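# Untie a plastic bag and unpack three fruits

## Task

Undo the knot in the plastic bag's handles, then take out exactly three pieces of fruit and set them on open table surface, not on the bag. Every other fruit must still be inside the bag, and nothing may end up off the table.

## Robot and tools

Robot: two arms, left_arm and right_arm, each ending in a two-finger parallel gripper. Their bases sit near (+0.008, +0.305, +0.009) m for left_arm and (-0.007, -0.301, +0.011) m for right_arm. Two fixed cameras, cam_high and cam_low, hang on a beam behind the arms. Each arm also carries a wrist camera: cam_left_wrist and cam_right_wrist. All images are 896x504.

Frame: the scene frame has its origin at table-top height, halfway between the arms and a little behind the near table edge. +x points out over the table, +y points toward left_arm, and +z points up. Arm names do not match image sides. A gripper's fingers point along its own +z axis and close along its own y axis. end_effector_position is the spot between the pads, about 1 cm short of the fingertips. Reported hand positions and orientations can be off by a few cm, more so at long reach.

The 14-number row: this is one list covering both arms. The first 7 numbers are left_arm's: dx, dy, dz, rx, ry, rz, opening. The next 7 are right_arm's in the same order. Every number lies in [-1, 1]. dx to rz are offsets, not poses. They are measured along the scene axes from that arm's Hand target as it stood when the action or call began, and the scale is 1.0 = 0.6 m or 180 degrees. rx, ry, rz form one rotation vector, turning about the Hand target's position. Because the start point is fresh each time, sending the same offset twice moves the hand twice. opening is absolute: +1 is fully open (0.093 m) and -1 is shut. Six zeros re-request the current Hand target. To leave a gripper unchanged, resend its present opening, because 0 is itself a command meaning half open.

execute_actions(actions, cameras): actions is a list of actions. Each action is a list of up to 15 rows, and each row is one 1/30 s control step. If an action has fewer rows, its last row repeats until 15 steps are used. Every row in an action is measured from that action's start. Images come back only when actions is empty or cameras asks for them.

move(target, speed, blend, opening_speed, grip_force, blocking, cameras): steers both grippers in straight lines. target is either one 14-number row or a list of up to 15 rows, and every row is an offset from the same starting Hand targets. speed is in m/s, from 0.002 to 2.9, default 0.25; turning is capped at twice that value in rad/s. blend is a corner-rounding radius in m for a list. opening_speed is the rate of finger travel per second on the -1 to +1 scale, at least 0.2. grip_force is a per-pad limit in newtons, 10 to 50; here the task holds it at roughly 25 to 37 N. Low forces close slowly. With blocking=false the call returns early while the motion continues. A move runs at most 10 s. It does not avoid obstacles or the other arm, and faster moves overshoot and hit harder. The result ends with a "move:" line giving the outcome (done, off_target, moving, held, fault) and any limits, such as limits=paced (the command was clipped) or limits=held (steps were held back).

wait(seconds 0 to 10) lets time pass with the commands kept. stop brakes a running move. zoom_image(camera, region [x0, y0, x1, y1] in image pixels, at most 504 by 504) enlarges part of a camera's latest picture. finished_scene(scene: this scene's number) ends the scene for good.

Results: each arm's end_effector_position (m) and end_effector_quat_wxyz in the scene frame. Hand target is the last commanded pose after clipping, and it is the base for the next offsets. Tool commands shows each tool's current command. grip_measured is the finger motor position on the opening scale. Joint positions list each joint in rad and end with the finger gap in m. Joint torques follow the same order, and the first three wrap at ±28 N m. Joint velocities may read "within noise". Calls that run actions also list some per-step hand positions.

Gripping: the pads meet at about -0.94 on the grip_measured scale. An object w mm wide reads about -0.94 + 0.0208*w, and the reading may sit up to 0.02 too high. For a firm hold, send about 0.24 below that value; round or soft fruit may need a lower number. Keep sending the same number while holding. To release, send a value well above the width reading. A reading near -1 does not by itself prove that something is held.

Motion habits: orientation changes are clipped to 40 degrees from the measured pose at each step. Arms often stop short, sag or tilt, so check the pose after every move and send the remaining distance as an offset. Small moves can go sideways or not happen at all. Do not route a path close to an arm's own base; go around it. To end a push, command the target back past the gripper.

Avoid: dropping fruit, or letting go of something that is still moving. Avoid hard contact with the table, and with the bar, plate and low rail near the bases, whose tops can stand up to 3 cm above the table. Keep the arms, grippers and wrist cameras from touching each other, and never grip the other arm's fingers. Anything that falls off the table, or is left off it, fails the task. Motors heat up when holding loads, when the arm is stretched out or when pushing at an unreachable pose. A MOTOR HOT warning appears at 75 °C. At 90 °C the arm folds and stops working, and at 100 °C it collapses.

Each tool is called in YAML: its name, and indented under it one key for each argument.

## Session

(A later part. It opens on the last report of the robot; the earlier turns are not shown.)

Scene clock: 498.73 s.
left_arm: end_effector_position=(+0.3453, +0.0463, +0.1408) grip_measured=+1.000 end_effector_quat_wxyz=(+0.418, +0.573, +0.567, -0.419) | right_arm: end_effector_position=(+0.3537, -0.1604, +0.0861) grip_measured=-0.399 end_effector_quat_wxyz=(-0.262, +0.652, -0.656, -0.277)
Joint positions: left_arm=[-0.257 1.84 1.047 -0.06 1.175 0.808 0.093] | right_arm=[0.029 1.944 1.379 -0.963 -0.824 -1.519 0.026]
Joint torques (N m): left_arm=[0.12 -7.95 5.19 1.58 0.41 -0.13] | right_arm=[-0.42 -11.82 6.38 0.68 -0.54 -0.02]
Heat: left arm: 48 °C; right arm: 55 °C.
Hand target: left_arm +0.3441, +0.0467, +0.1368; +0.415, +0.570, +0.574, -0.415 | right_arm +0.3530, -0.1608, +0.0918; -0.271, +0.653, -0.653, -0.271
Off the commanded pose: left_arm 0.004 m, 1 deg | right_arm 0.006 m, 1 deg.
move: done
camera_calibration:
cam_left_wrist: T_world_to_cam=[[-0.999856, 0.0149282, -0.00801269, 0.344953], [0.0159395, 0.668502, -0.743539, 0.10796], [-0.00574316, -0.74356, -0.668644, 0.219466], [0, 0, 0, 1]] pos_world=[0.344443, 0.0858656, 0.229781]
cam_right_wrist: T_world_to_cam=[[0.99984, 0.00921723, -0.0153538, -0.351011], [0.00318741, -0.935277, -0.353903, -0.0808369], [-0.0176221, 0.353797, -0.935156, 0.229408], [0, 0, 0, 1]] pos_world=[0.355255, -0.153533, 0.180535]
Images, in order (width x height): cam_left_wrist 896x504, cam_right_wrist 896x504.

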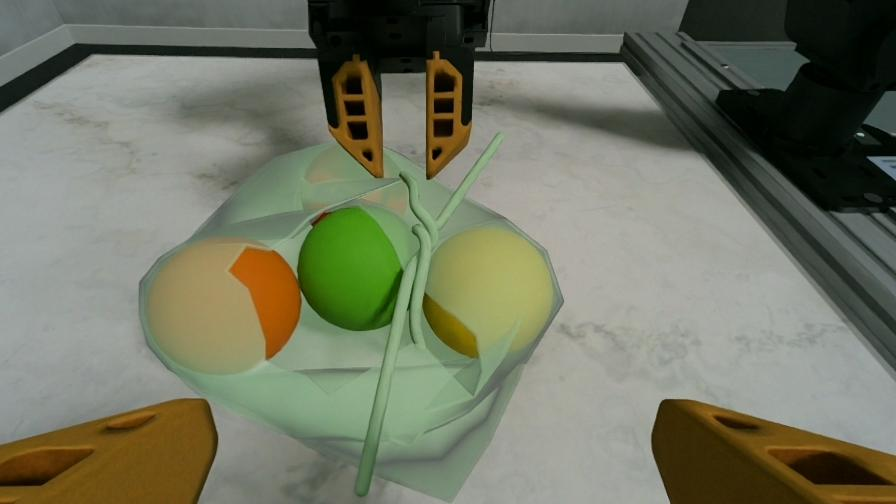

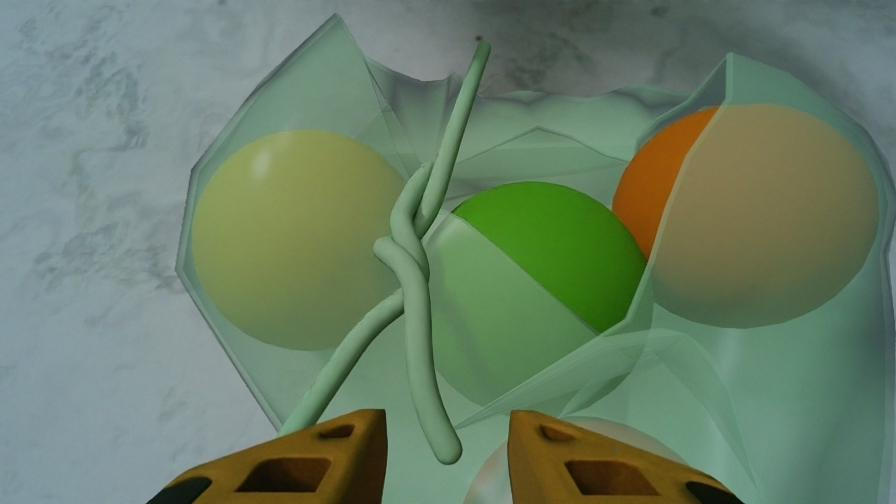

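move:
  target: [0,0,0,0,0,0,1, 0,0.01,-0.012,0,0,0,-0.4]
  speed: 0.05
  cameras: ["cam_right_wrist","cam_left_wrist"]

zoom_image:
  camera: "cam_right_wrist"
  region: [300, 200, 600, 500]

zoom_image:
  camera: "cam_left_wrist"
  region: [330, 80, 530, 240]

Scene clock: 511.43 s.
left_arm: end_effector_position=(+0.3453, +0.0463, +0.1408) grip_measured=+1.000 end_effector_quat_wxyz=(+0.418, +0.573, +0.567, -0.419) | right_arm: end_effector_position=(+0.3565, -0.1547, +0.0828) grip_measured=-0.399 end_effector_quat_wxyz=(-0.271, +0.654, -0.651, -0.273)
Joint positions: left_arm=[-0.257 1.84 1.047 -0.06 1.175 0.808 0.093] | right_arm=[0.043 1.944 1.361 -0.912 -0.831 -1.503 0.026]
Joint torques (N m): left_arm=[0.09 -7.95 5.2 1.55 0.4 -0.12] | right_arm=[-0.16 -11.43 5.86 0.7 -0.45 0.13]
Heat: left arm: 48 °C; right arm: 55 °C.
Hand target: left_arm +0.3441, +0.0467, +0.1368; +0.415, +0.570, +0.574, -0.415 | right_arm +0.3531, -0.1548, +0.0846; -0.271, +0.653, -0.653, -0.270
Off the commanded pose: left_arm 0.004 m, 1 deg | right_arm 0.004 m, 0 deg.
move: done
camera_calibration:
cam_left_wrist: T_world_to_cam=[[-0.999856, 0.0149282, -0.00801269, 0.344953], [0.0159395, 0.668502, -0.743539, 0.10796], [-0.00574316, -0.74356, -0.668644, 0.219466], [0, 0, 0, 1]] pos_world=[0.344443, 0.0858656, 0.229781]
cam_right_wrist: T_world_to_cam=[[0.999903, 0.0126922, 0.00574458, -0.35518], [0.0139108, -0.932182, -0.361723, -0.0794805], [0.000763917, 0.361767, -0.932268, 0.218758], [0, 0, 0, 1]] pos_world=[0.356084, -0.148722, 0.177232]
Images, in order (width x height): cam_left_wrist 896x504, cam_right_wrist 896x504.

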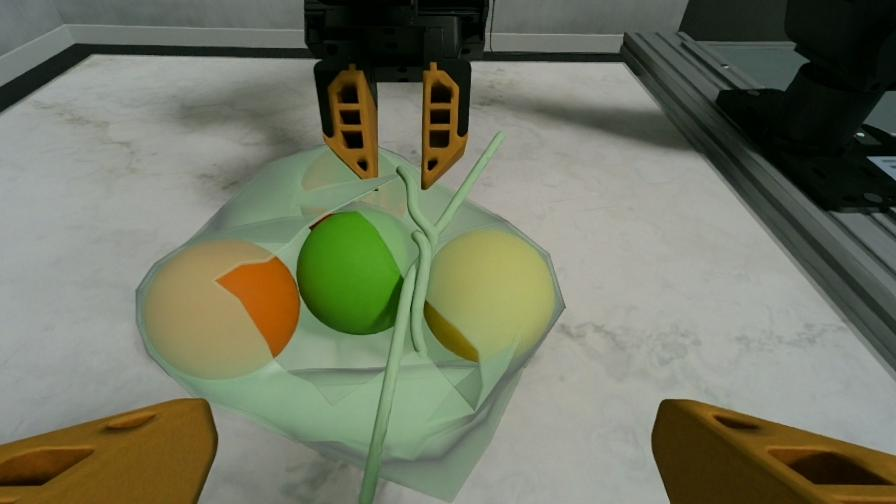

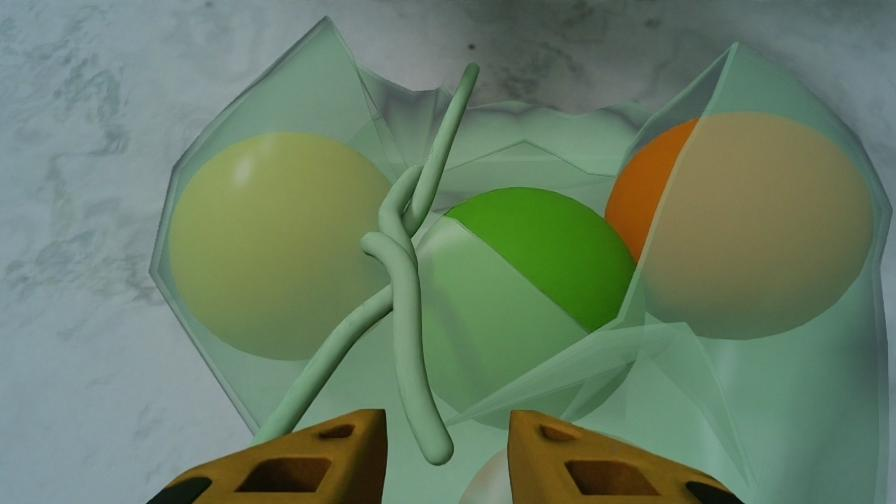

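Scaled by 1.680 from the camera's 896x504 image, which has a finer 1280x720 frame.

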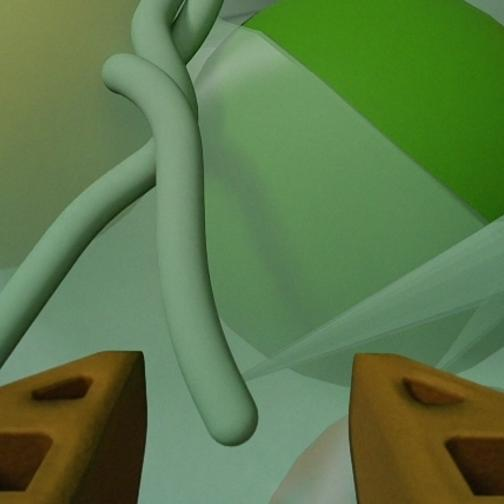

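Scaled by 2.520 from the camera's 896x504 image, which has a finer 1280x720 frame.

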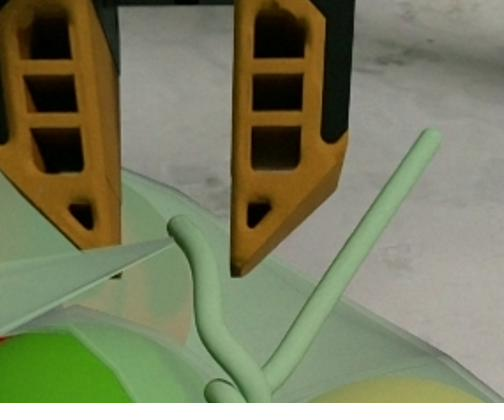

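move:
  target: [0,0,0,0,0,0,1, 0,0,0,0,0,0,-1]
  opening_speed: 0.4
  cameras: ["cam_right_wrist","cam_left_wrist"]

zoom_image:
  camera: "cam_right_wrist"
  region: [300, 200, 600, 500]

zoom_image:
  camera: "cam_left_wrist"
  region: [330, 80, 530, 240]

Scene clock: 523.17 s.
left_arm: end_effector_position=(+0.3453, +0.0463, +0.1408) grip_measured=+1.000 end_effector_quat_wxyz=(+0.418, +0.573, +0.567, -0.419) | right_arm: end_effector_position=(+0.3566, -0.1547, +0.0828) grip_measured=-0.987 end_effector_quat_wxyz=(-0.271, +0.654, -0.652, -0.273)
Joint positions: left_arm=[-0.257 1.84 1.047 -0.06 1.175 0.808 0.093] | right_arm=[0.043 1.944 1.361 -0.911 -0.831 -1.5 0]
Joint torques (N m): left_arm=[0.1 -7.94 5.2 1.57 0.4 -0.12] | right_arm=[-0.05 -11.32 5.89 0.71 -0.45 0.07]
Heat: left arm: 48 °C; right arm: 54 °C.
Hand target: left_arm +0.3441, +0.0467, +0.1368; +0.415, +0.570, +0.574, -0.415 | right_arm +0.3531, -0.1548, +0.0846; -0.271, +0.653, -0.653, -0.271
Off the commanded pose: left_arm 0.004 m, 1 deg | right_arm 0.004 m, 0 deg.
move: done
camera_calibration:
cam_left_wrist: T_world_to_cam=[[-0.999856, 0.0149282, -0.00801269, 0.344953], [0.0159395, 0.668502, -0.743539, 0.10796], [-0.00574316, -0.74356, -0.668644, 0.219466], [0, 0, 0, 1]] pos_world=[0.344443, 0.0858656, 0.229781]
cam_right_wrist: T_world_to_cam=[[0.999935, 0.0105406, 0.00437704, -0.355467], [0.0114101, -0.932209, -0.36174, -0.0785005], [0.000267371, 0.361767, -0.932269, 0.218899], [0, 0, 0, 1]] pos_world=[0.356281, -0.148622, 0.177232]
Images, in order (width x height): cam_left_wrist 896x504, cam_right_wrist 896x504.

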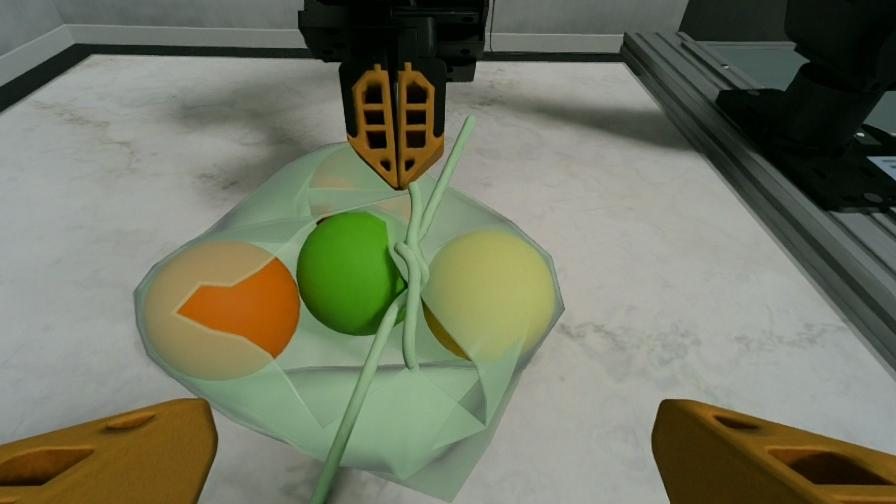

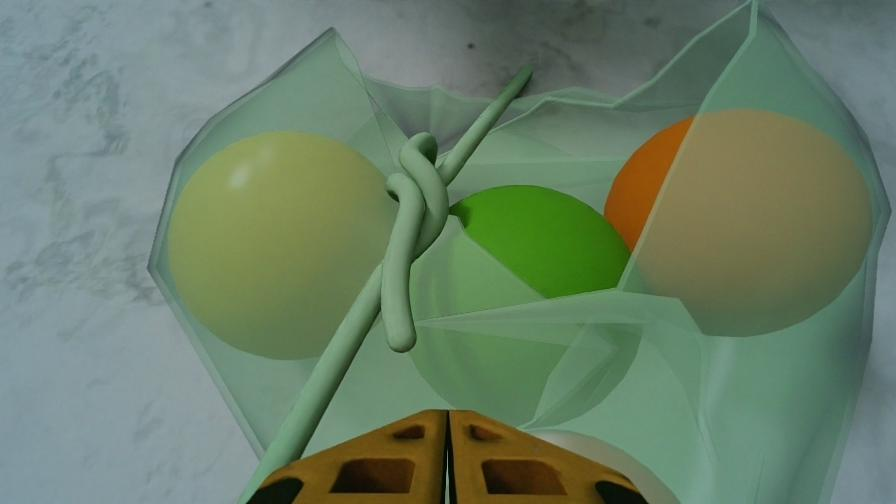

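Scaled by 1.680 from the camera's 896x504 image, which has a finer 1280x720 frame.

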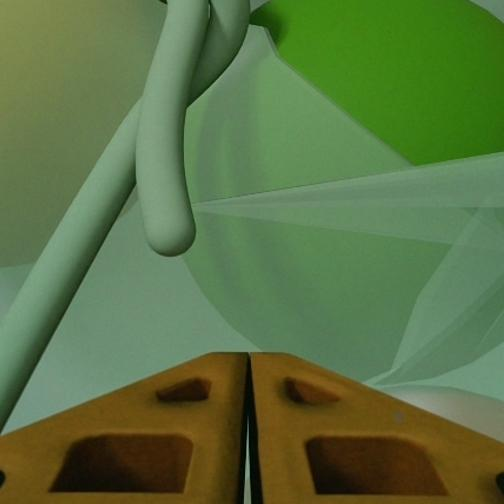

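Scaled by 2.520 from the camera's 896x504 image, which has a finer 1280x720 frame.

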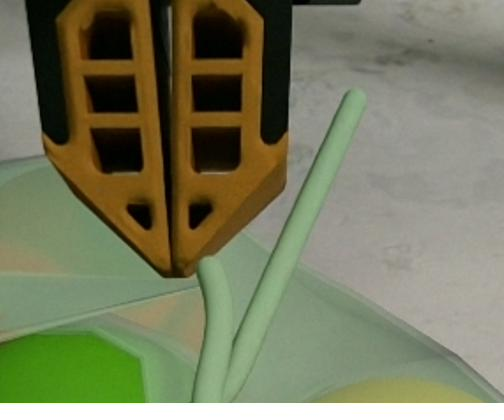

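execute_actions:
  actions: []
  cameras: ["cam_low","cam_high"]

zoom_image:
  camera: "cam_low"
  region: [230, 220, 430, 370]

zoom_image:
  camera: "cam_high"
  region: [370, 140, 520, 280]

Scene clock: 567.10 s.
left_arm: end_effector_position=(+0.3453, +0.0463, +0.1408) grip_measured=+1.000 end_effector_quat_wxyz=(+0.418, +0.573, +0.567, -0.419) | right_arm: end_effector_position=(+0.3566, -0.1547, +0.0828) grip_measured=-0.987 end_effector_quat_wxyz=(-0.271, +0.654, -0.652, -0.273)
Joint positions: left_arm=[-0.257 1.84 1.047 -0.06 1.175 0.808 0.093] | right_arm=[0.043 1.944 1.361 -0.911 -0.831 -1.5 0]
Joint velocities: within noise
Joint torques (N m): left_arm=[0.08 -7.98 5.2 1.57 0.4 -0.12] | right_arm=[-0.03 -11.37 5.89 0.65 -0.45 0.09]
Heat: left arm: 48 °C; right arm: 53 °C.
Hand target: left_arm +0.3441, +0.0467, +0.1368; +0.415, +0.570, +0.574, -0.415 | right_arm +0.3531, -0.1548, +0.0846; -0.271, +0.653, -0.653, -0.271
Tool commands: left_gripper/opening=+1.0 right_gripper/opening=-1.0
Off the commanded pose: left_arm 0.004 m, 1 deg | right_arm 0.004 m, 0 deg.
Images, in order (width x height): cam_high 896x504, cam_low 896x504.

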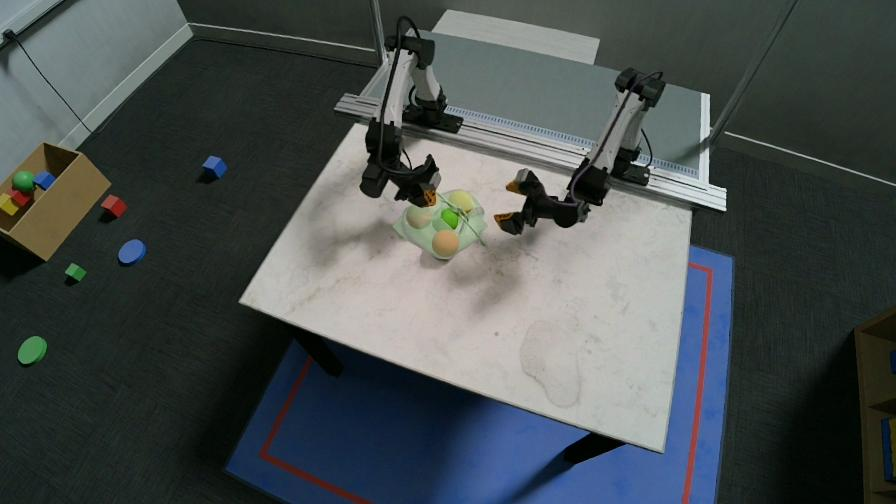

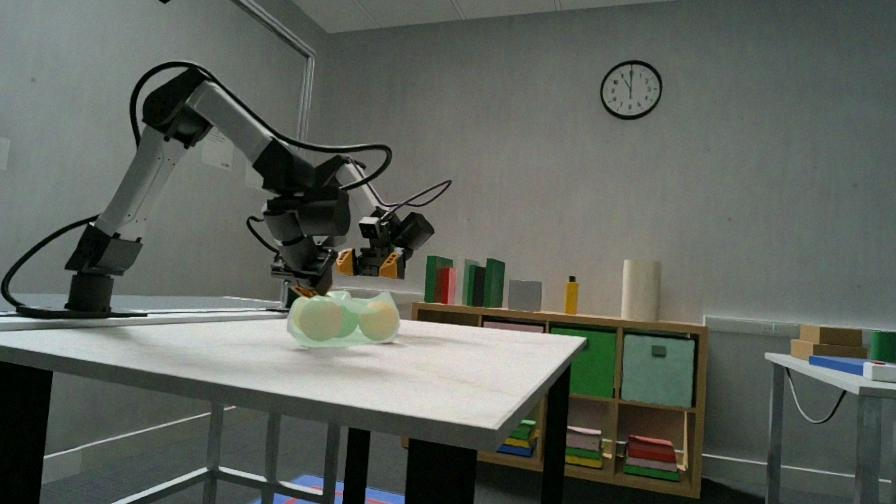

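Scaled by 2.520 from the camera's 896x504 image, which has a finer 1280x720 frame.

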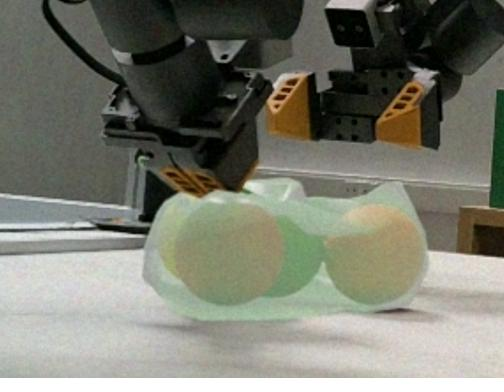

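Scaled by 3.360 from the camera's 896x504 image, which has a finer 1280x720 frame.

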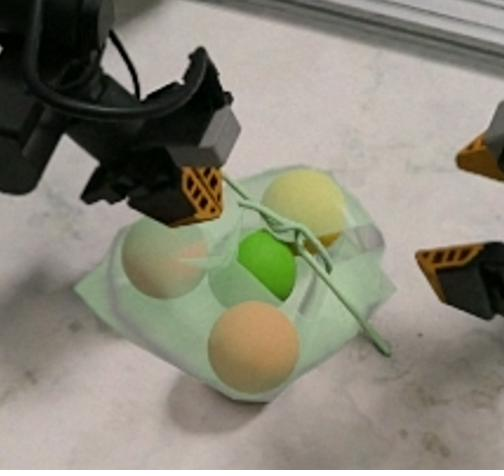

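execute_actions:
  actions: []
  cameras: ["cam_left_wrist","cam_right_wrist"]

zoom_image:
  camera: "cam_right_wrist"
  region: [340, 100, 540, 360]

zoom_image:
  camera: "cam_left_wrist"
  region: [340, 160, 480, 380]

Scene clock: 582.30 s.
left_arm: end_effector_position=(+0.3453, +0.0463, +0.1408) grip_measured=+1.000 end_effector_quat_wxyz=(+0.418, +0.573, +0.567, -0.419) | right_arm: end_effector_position=(+0.3566, -0.1547, +0.0828) grip_measured=-0.987 end_effector_quat_wxyz=(-0.271, +0.654, -0.652, -0.273)
Joint positions: left_arm=[-0.257 1.84 1.047 -0.06 1.175 0.808 0.093] | right_arm=[0.043 1.944 1.361 -0.911 -0.831 -1.5 0]
Joint velocities: within noise
Joint torques (N m): left_arm=[0.06 -7.95 5.14 1.58 0.41 -0.13] | right_arm=[-0.12 -11.49 5.85 0.7 -0.43 0.08]
Heat: left arm: 48 °C; right arm: 52 °C.
Hand target: left_arm +0.3441, +0.0467, +0.1368; +0.415, +0.570, +0.574, -0.415 | right_arm +0.3531, -0.1548, +0.0846; -0.271, +0.653, -0.653, -0.271
Tool commands: left_gripper/opening=+1.0 right_gripper/opening=-1.0
Off the commanded pose: left_arm 0.004 m, 1 deg | right_arm 0.004 m, 0 deg.
camera_calibration:
cam_left_wrist: T_world_to_cam=[[-0.999856, 0.0149282, -0.00801269, 0.344953], [0.0159395, 0.668502, -0.743539, 0.10796], [-0.00574316, -0.74356, -0.668644, 0.219466], [0, 0, 0, 1]] pos_world=[0.344443, 0.0858656, 0.229781]
cam_right_wrist: T_world_to_cam=[[0.999935, 0.0105406, 0.00437704, -0.355467], [0.0114101, -0.932209, -0.36174, -0.0785005], [0.000267371, 0.361767, -0.932269, 0.218899], [0, 0, 0, 1]] pos_world=[0.356281, -0.148622, 0.177232]
Images, in order (width x height): cam_left_wrist 896x504, cam_right_wrist 896x504.

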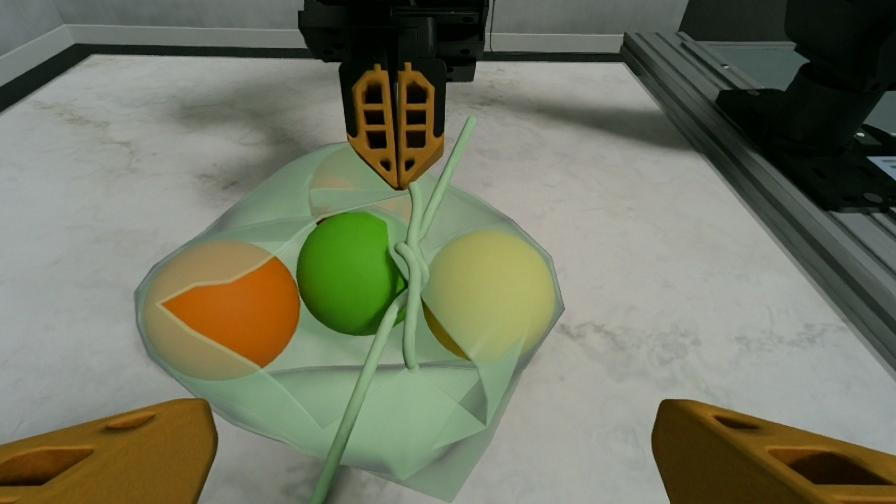

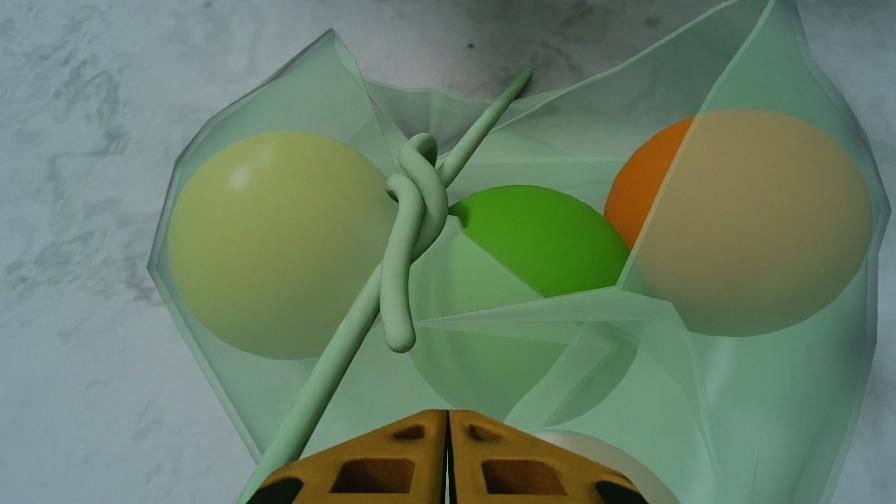

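Scaled by 1.938 from the camera's 896x504 image, which has a finer 1280x720 frame.

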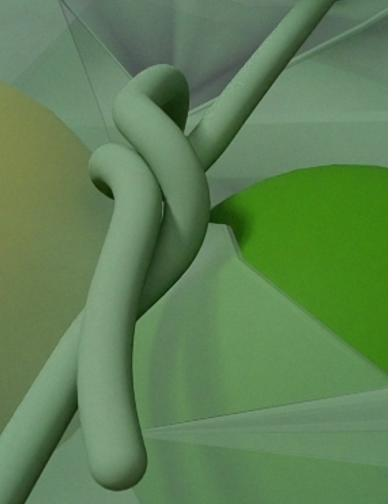

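Scaled by 2.291 from the camera's 896x504 image, which has a finer 1280x720 frame.

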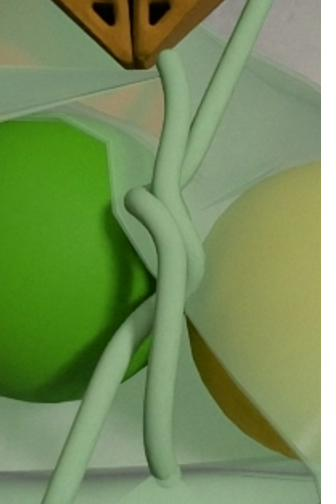

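move:
  target:
    - [0,0,0,0,0,0,1, 0,-0.0287,0.0407,0,0,0,-1]
    - [0,0,0,0,0,0,1, -0.0143,-0.0003,0.0707,0,0,0,-0.6]
  speed: 0.1
  cameras: ["cam_left_wrist","cam_right_wrist"]

zoom_image:
  camera: "cam_right_wrist"
  region: [300, 200, 600, 500]

zoom_image:
  camera: "cam_left_wrist"
  region: [340, 80, 500, 380]

Scene clock: 622.57 s.
left_arm: end_effector_position=(+0.3453, +0.0463, +0.1408) grip_measured=+1.000 end_effector_quat_wxyz=(+0.418, +0.573, +0.567, -0.419) | right_arm: end_effector_position=(+0.3423, -0.1549, +0.1117) grip_measured=-0.601 end_effector_quat_wxyz=(-0.263, +0.650, -0.655, -0.281)
Joint positions: left_arm=[-0.257 1.84 1.047 -0.06 1.175 0.808 0.093] | right_arm=[0.041 1.874 1.385 -1.032 -0.831 -1.503 0.016]
Joint torques (N m): left_arm=[0.05 -7.94 5.18 1.56 0.4 -0.13] | right_arm=[-0.17 -11.77 10.43 0.3 -0.48 0.07]
Heat: left arm: 49 °C; right arm: 52 °C.
Hand target: left_arm +0.3441, +0.0467, +0.1368; +0.415, +0.570, +0.574, -0.415 | right_arm +0.3445, -0.1549, +0.1271; -0.271, +0.653, -0.653, -0.270
Off the commanded pose: left_arm 0.004 m, 1 deg | right_arm 0.015 m, 2 deg.
move: off_target (right_arm); target 2's new opening was sent with right_arm's hand 0.015 m and 2 deg from that target
camera_calibration:
cam_left_wrist: T_world_to_cam=[[-0.999856, 0.0149282, -0.00801269, 0.344953], [0.0159395, 0.668502, -0.743539, 0.10796], [-0.00574316, -0.74356, -0.668644, 0.219466], [0, 0, 0, 1]] pos_world=[0.344443, 0.0858656, 0.229781]
cam_right_wrist: T_world_to_cam=[[0.999764, 0.00992381, -0.0193432, -0.338706], [0.00228126, -0.932714, -0.360611, -0.0651702], [-0.0216203, 0.360481, -0.932516, 0.253273], [0, 0, 0, 1]] pos_world=[0.34425, -0.148724, 0.206129]
Images, in order (width x height): cam_left_wrist 896x504, cam_right_wrist 896x504.

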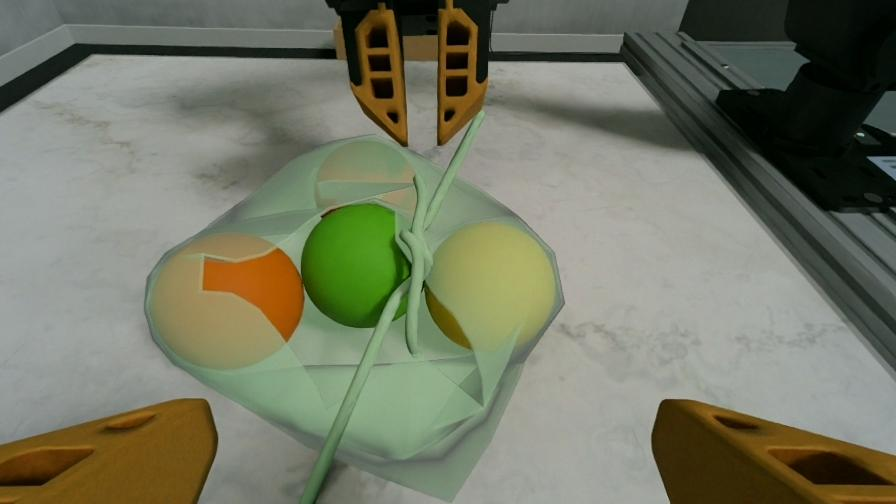

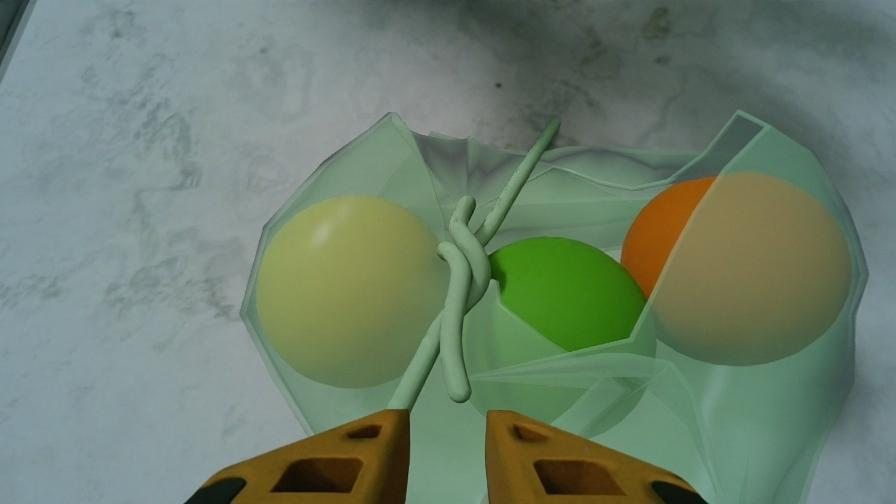

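Scaled by 1.680 from the camera's 896x504 image, which has a finer 1280x720 frame.

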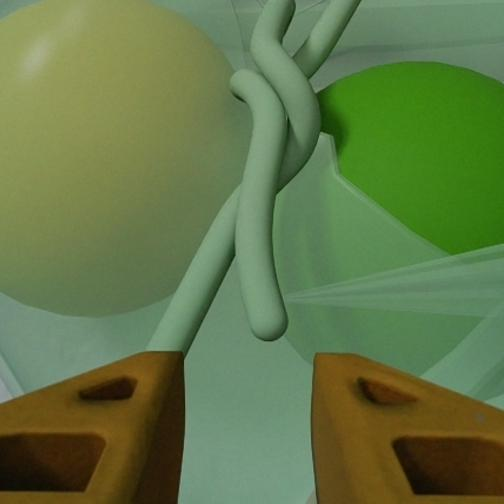

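Scaled by 1.680 from the camera's 896x504 image, which has a finer 1280x720 frame.

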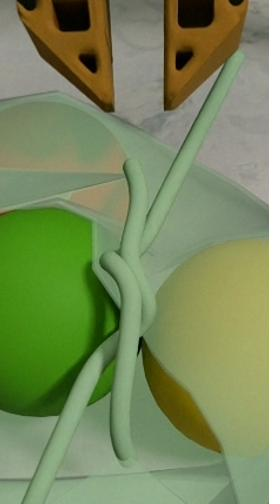

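move:
  target: [0,0,0,0,0,0,1, 0.0062,0.0322,-0.0378,0,0,0,-0.6]
  speed: 0.06
  cameras: ["cam_left_wrist","cam_right_wrist","cam_low"]

zoom_image:
  camera: "cam_right_wrist"
  region: [300, 200, 600, 500]

zoom_image:
  camera: "cam_left_wrist"
  region: [340, 80, 500, 380]

zoom_image:
  camera: "cam_low"
  region: [260, 250, 420, 370]

Scene clock: 652.27 s.
left_arm: end_effector_position=(+0.3453, +0.0463, +0.1408) grip_measured=+1.000 end_effector_quat_wxyz=(+0.418, +0.573, +0.567, -0.419) | right_arm: end_effector_position=(+0.3500, -0.1347, +0.1085) grip_measured=-0.601 end_effector_quat_wxyz=(-0.275, +0.654, -0.649, -0.273)
Joint positions: left_arm=[-0.257 1.84 1.047 -0.06 1.175 0.808 0.093] | right_arm=[0.095 1.874 1.37 -0.924 -0.831 -1.423 0.016]
Joint torques (N m): left_arm=[0.02 -7.95 5.18 1.55 0.4 -0.12] | right_arm=[-0.12 -9.39 6.49 0.89 -0.38 0.08]
Heat: left arm: 49 °C; right arm: 52 °C.
Hand target: left_arm +0.3441, +0.0467, +0.1368; +0.415, +0.570, +0.574, -0.415 | right_arm +0.3482, -0.1356, +0.1044; -0.271, +0.653, -0.653, -0.270
Off the commanded pose: left_arm 0.004 m, 1 deg | right_arm 0.005 m, 1 deg.
move: done
camera_calibration:
cam_left_wrist: T_world_to_cam=[[-0.999856, 0.0149282, -0.00801269, 0.344953], [0.0159395, 0.668502, -0.743539, 0.10796], [-0.00574316, -0.74356, -0.668644, 0.219466], [0, 0, 0, 1]] pos_world=[0.344443, 0.0858656, 0.229781]
cam_right_wrist: T_world_to_cam=[[0.999863, 0.0114083, 0.0119971, -0.349905], [0.0150201, -0.929879, -0.367559, -0.0507703], [0.00696261, 0.367689, -0.929923, 0.233882], [0, 0, 0, 1]] pos_world=[0.348991, -0.129214, 0.203029]
Images, in order (width x height): cam_low 896x504, cam_left_wrist 896x504, cam_right_wrist 896x504.

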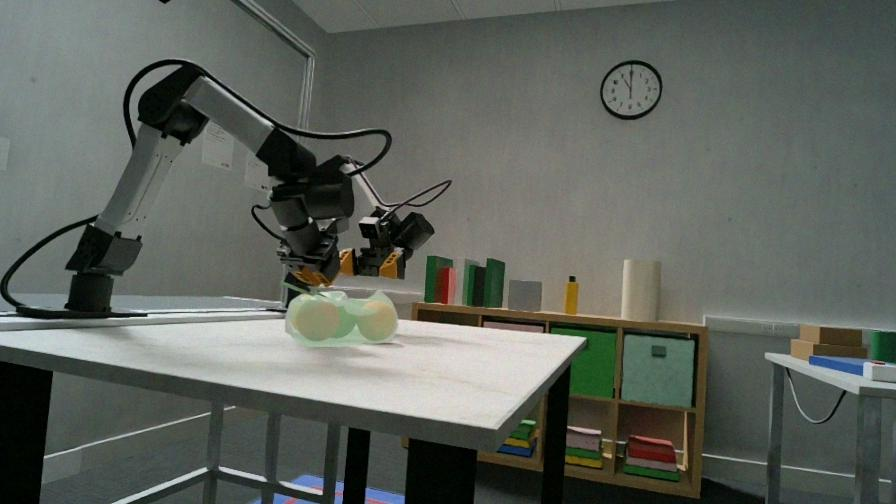

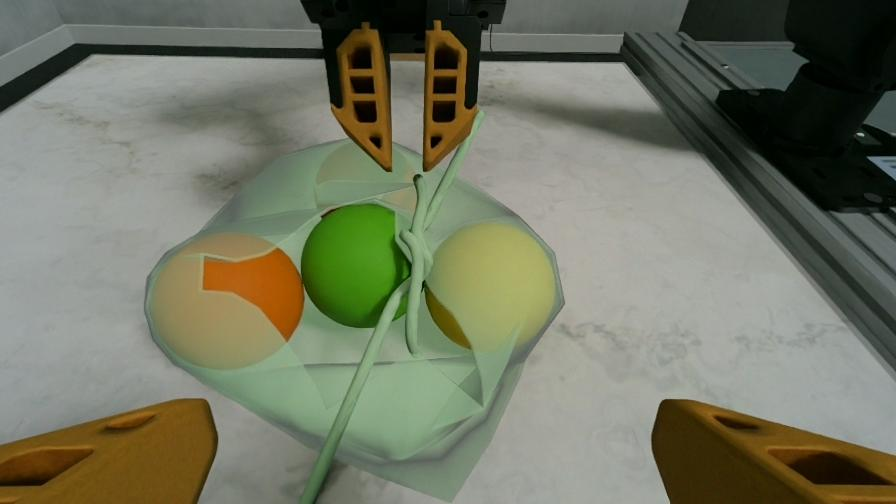

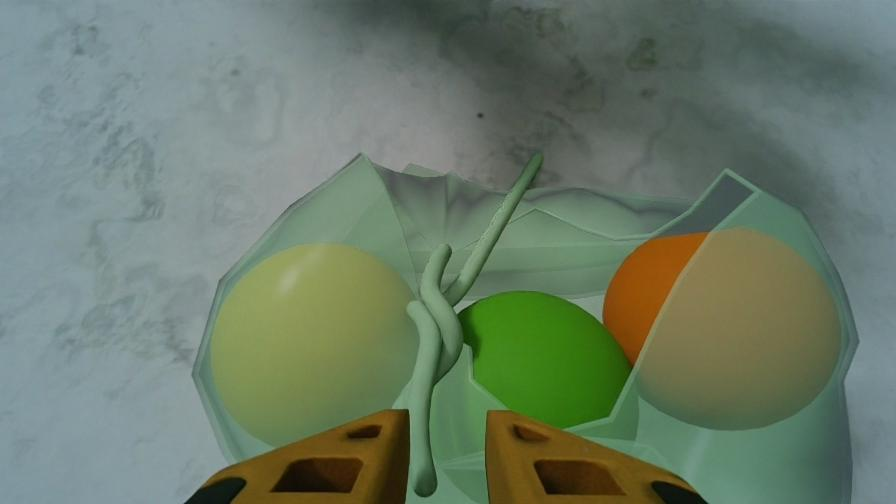

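Scaled by 1.680 from the camera's 896x504 image, which has a finer 1280x720 frame.

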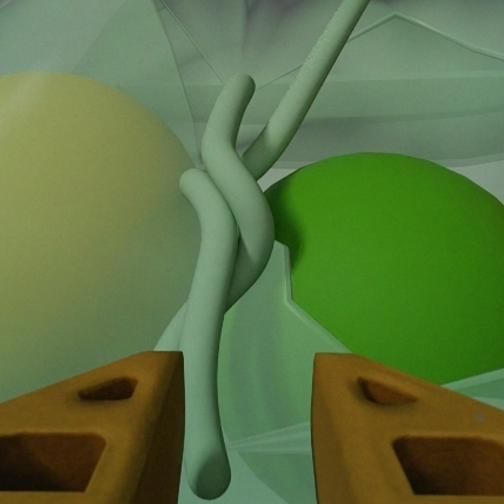

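Scaled by 1.680 from the camera's 896x504 image, which has a finer 1280x720 frame.

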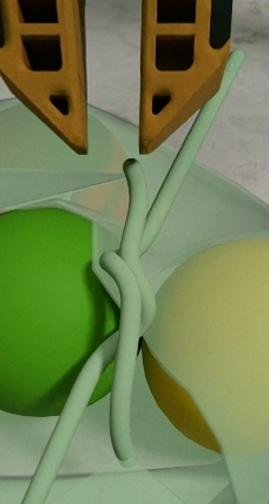

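Scaled by 3.150 from the camera's 896x504 image, which has a finer 1280x720 frame.

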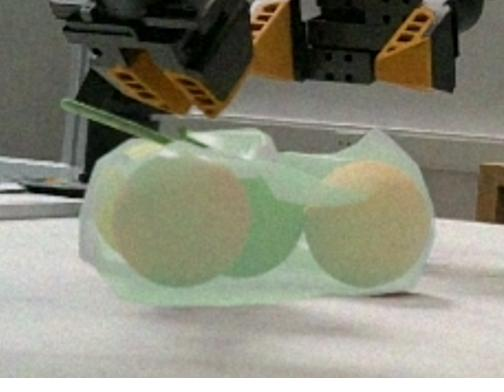

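move:
  target: [0,0,0,0,0,0,1, -0.007,-0.0023,-0.0273,0,0,0,-0.6]
  speed: 0.06
  cameras: ["cam_left_wrist","cam_right_wrist","cam_low"]

zoom_image:
  camera: "cam_right_wrist"
  region: [300, 200, 600, 500]

zoom_image:
  camera: "cam_left_wrist"
  region: [340, 80, 500, 380]

zoom_image:
  camera: "cam_low"
  region: [260, 250, 420, 370]

Scene clock: 671.53 s.
left_arm: end_effector_position=(+0.3453, +0.0463, +0.1408) grip_measured=+1.000 end_effector_quat_wxyz=(+0.418, +0.573, +0.567, -0.419) | right_arm: end_effector_position=(+0.3457, -0.1357, +0.0937) grip_measured=-0.601 end_effector_quat_wxyz=(-0.277, +0.654, -0.649, -0.272)
Joint positions: left_arm=[-0.257 1.84 1.047 -0.06 1.175 0.808 0.093] | right_arm=[0.095 1.874 1.308 -0.859 -0.831 -1.422 0.016]
Joint torques (N m): left_arm=[0.06 -7.97 5.22 1.56 0.39 -0.13] | right_arm=[-0.24 -8.91 6.39 0.89 -0.37 0.05]
Heat: left arm: 49 °C; right arm: 51 °C.
Hand target: left_arm +0.3441, +0.0467, +0.1368; +0.415, +0.570, +0.574, -0.415 | right_arm +0.3439, -0.1370, +0.0880; -0.271, +0.653, -0.653, -0.271
Off the commanded pose: left_arm 0.004 m, 1 deg | right_arm 0.006 m, 1 deg.
move: done
camera_calibration:
cam_left_wrist: T_world_to_cam=[[-0.999856, 0.0149282, -0.00801269, 0.344953], [0.0159395, 0.668502, -0.743539, 0.10796], [-0.00574316, -0.74356, -0.668644, 0.219466], [0, 0, 0, 1]] pos_world=[0.344443, 0.0858656, 0.229781]
cam_right_wrist: T_world_to_cam=[[0.999823, 0.0112724, 0.015065, -0.3457], [0.0160245, -0.929768, -0.367798, -0.0574501], [0.00986094, 0.367974, -0.929784, 0.219568], [0, 0, 0, 1]] pos_world=[0.344395, -0.130314, 0.188229]
Images, in order (width x height): cam_low 896x504, cam_left_wrist 896x504, cam_right_wrist 896x504.

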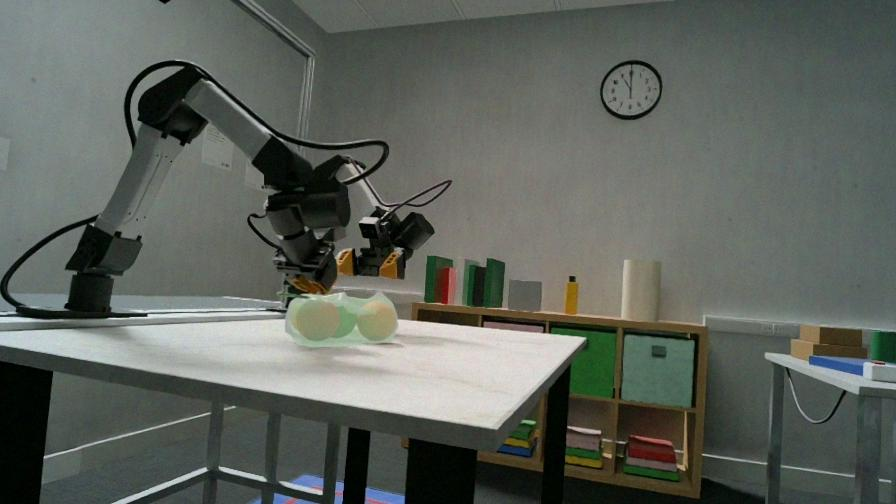

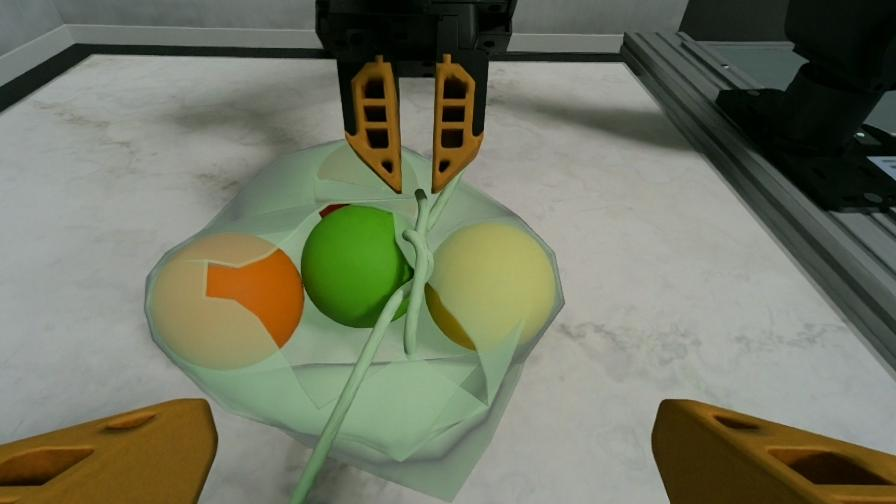

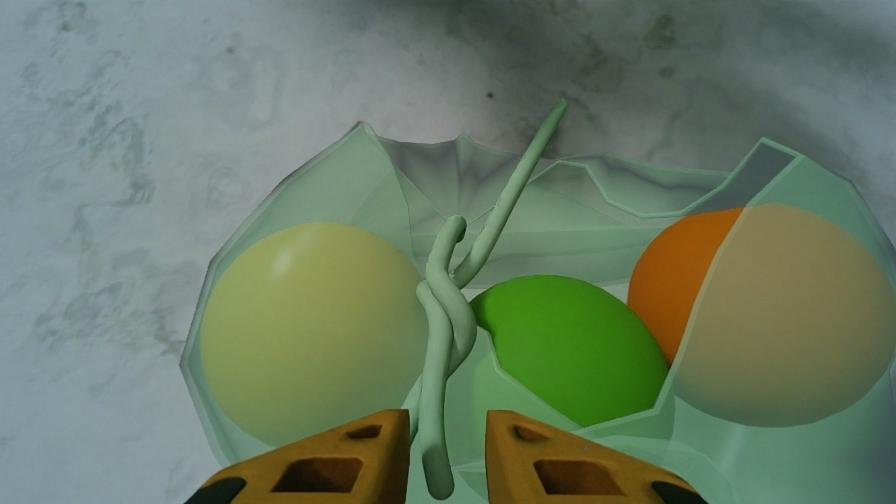

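Scaled by 1.680 from the camera's 896x504 image, which has a finer 1280x720 frame.

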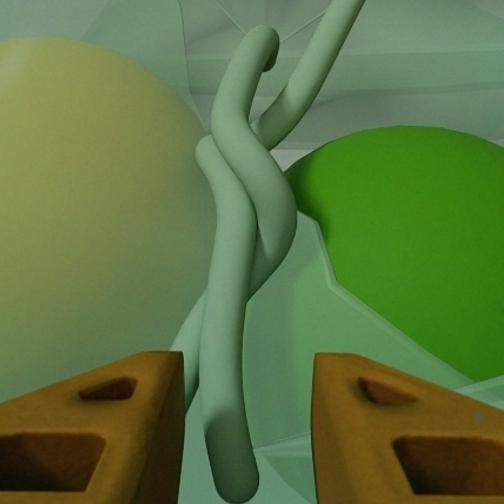

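Scaled by 1.680 from the camera's 896x504 image, which has a finer 1280x720 frame.

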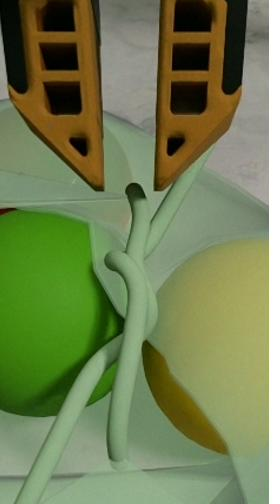

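Scaled by 3.150 from the camera's 896x504 image, which has a finer 1280x720 frame.

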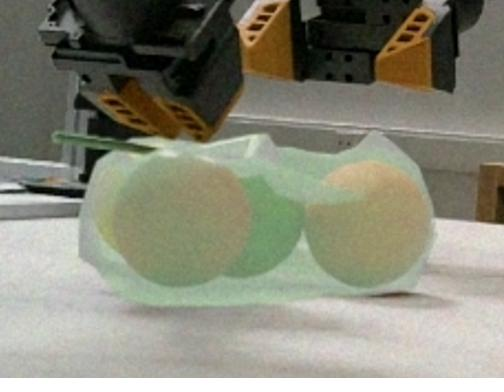

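move:
  target: [0,0,0,0,0,0,1, 0,0.004,-0.0125,0,0,0,-0.6]
  speed: 0.06
  cameras: ["cam_left_wrist","cam_right_wrist"]

zoom_image:
  camera: "cam_right_wrist"
  region: [300, 200, 600, 500]

zoom_image:
  camera: "cam_left_wrist"
  region: [340, 80, 500, 380]

Scene clock: 683.90 s.
left_arm: end_effector_position=(+0.3453, +0.0463, +0.1408) grip_measured=+1.000 end_effector_quat_wxyz=(+0.418, +0.573, +0.567, -0.419) | right_arm: end_effector_position=(+0.3464, -0.1339, +0.0896) grip_measured=-0.601 end_effector_quat_wxyz=(-0.280, +0.655, -0.648, -0.270)
Joint positions: left_arm=[-0.257 1.84 1.047 -0.06 1.175 0.808 0.093] | right_arm=[0.101 1.874 1.289 -0.823 -0.831 -1.412 0.016]
Joint torques (N m): left_arm=[0.03 -8.02 5.2 1.56 0.41 -0.13] | right_arm=[-0.05 -7.87 6.41 0.96 -0.4 0.11]
Heat: left arm: 49 °C; right arm: 51 °C.
Hand target: left_arm +0.3441, +0.0467, +0.1368; +0.415, +0.570, +0.574, -0.415 | right_arm +0.3439, -0.1346, +0.0805; -0.271, +0.653, -0.653, -0.271
Off the commanded pose: left_arm 0.004 m, 1 deg | right_arm 0.009 m, 1 deg.
move: done
camera_calibration:
cam_left_wrist: T_world_to_cam=[[-0.999856, 0.0149282, -0.00801269, 0.344953], [0.0159395, 0.668502, -0.743539, 0.10796], [-0.00574316, -0.74356, -0.668644, 0.219466], [0, 0, 0, 1]] pos_world=[0.344443, 0.0858656, 0.229781]
cam_right_wrist: T_world_to_cam=[[0.999639, 0.0102888, 0.024821, -0.347229], [0.0187378, -0.929025, -0.369543, -0.0578872], [0.0192572, 0.369875, -0.928882, 0.211978], [0, 0, 0, 1]] pos_world=[0.344106, -0.128611, 0.184129]
Images, in order (width x height): cam_left_wrist 896x504, cam_right_wrist 896x504.

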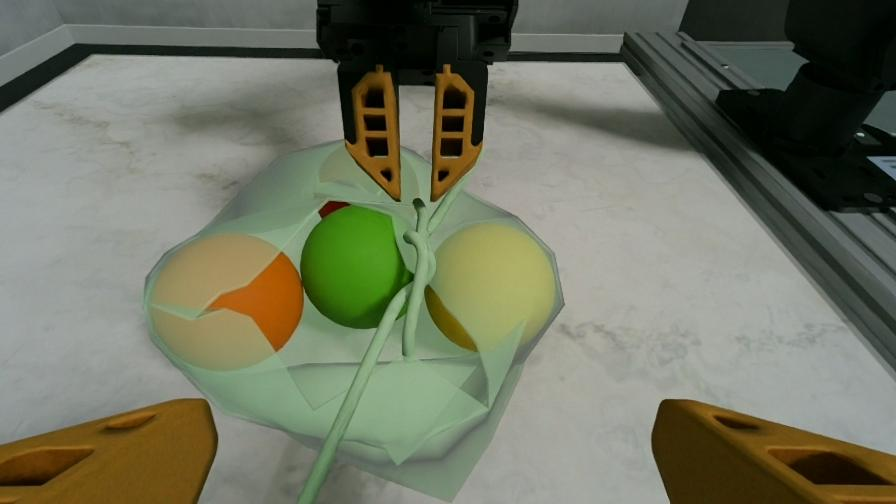

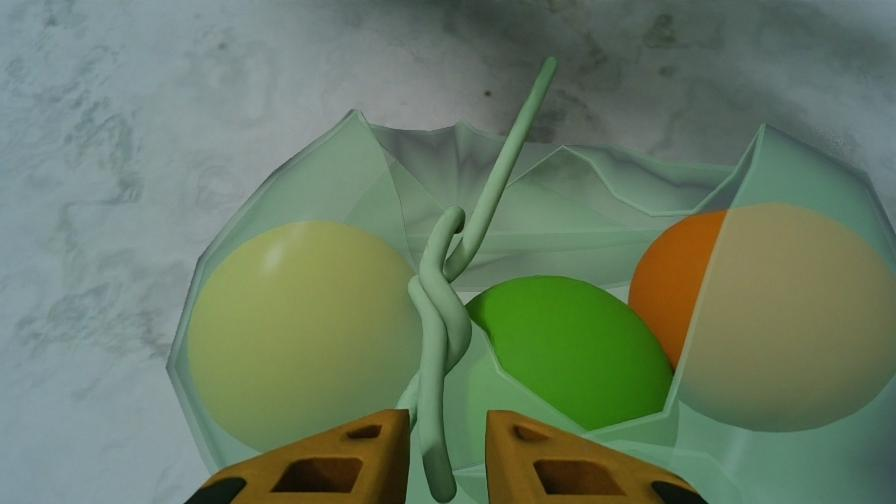

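Scaled by 1.680 from the camera's 896x504 image, which has a finer 1280x720 frame.

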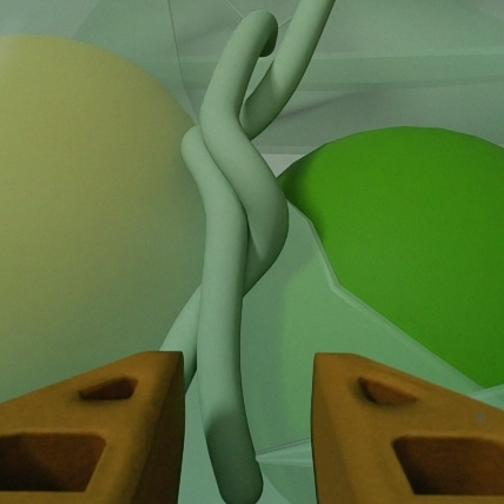

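Scaled by 1.680 from the camera's 896x504 image, which has a finer 1280x720 frame.

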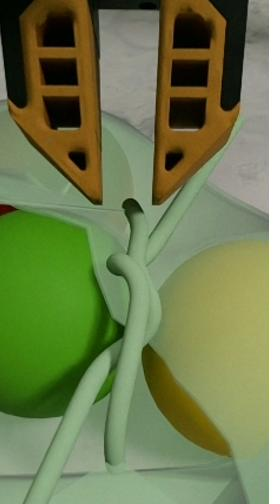

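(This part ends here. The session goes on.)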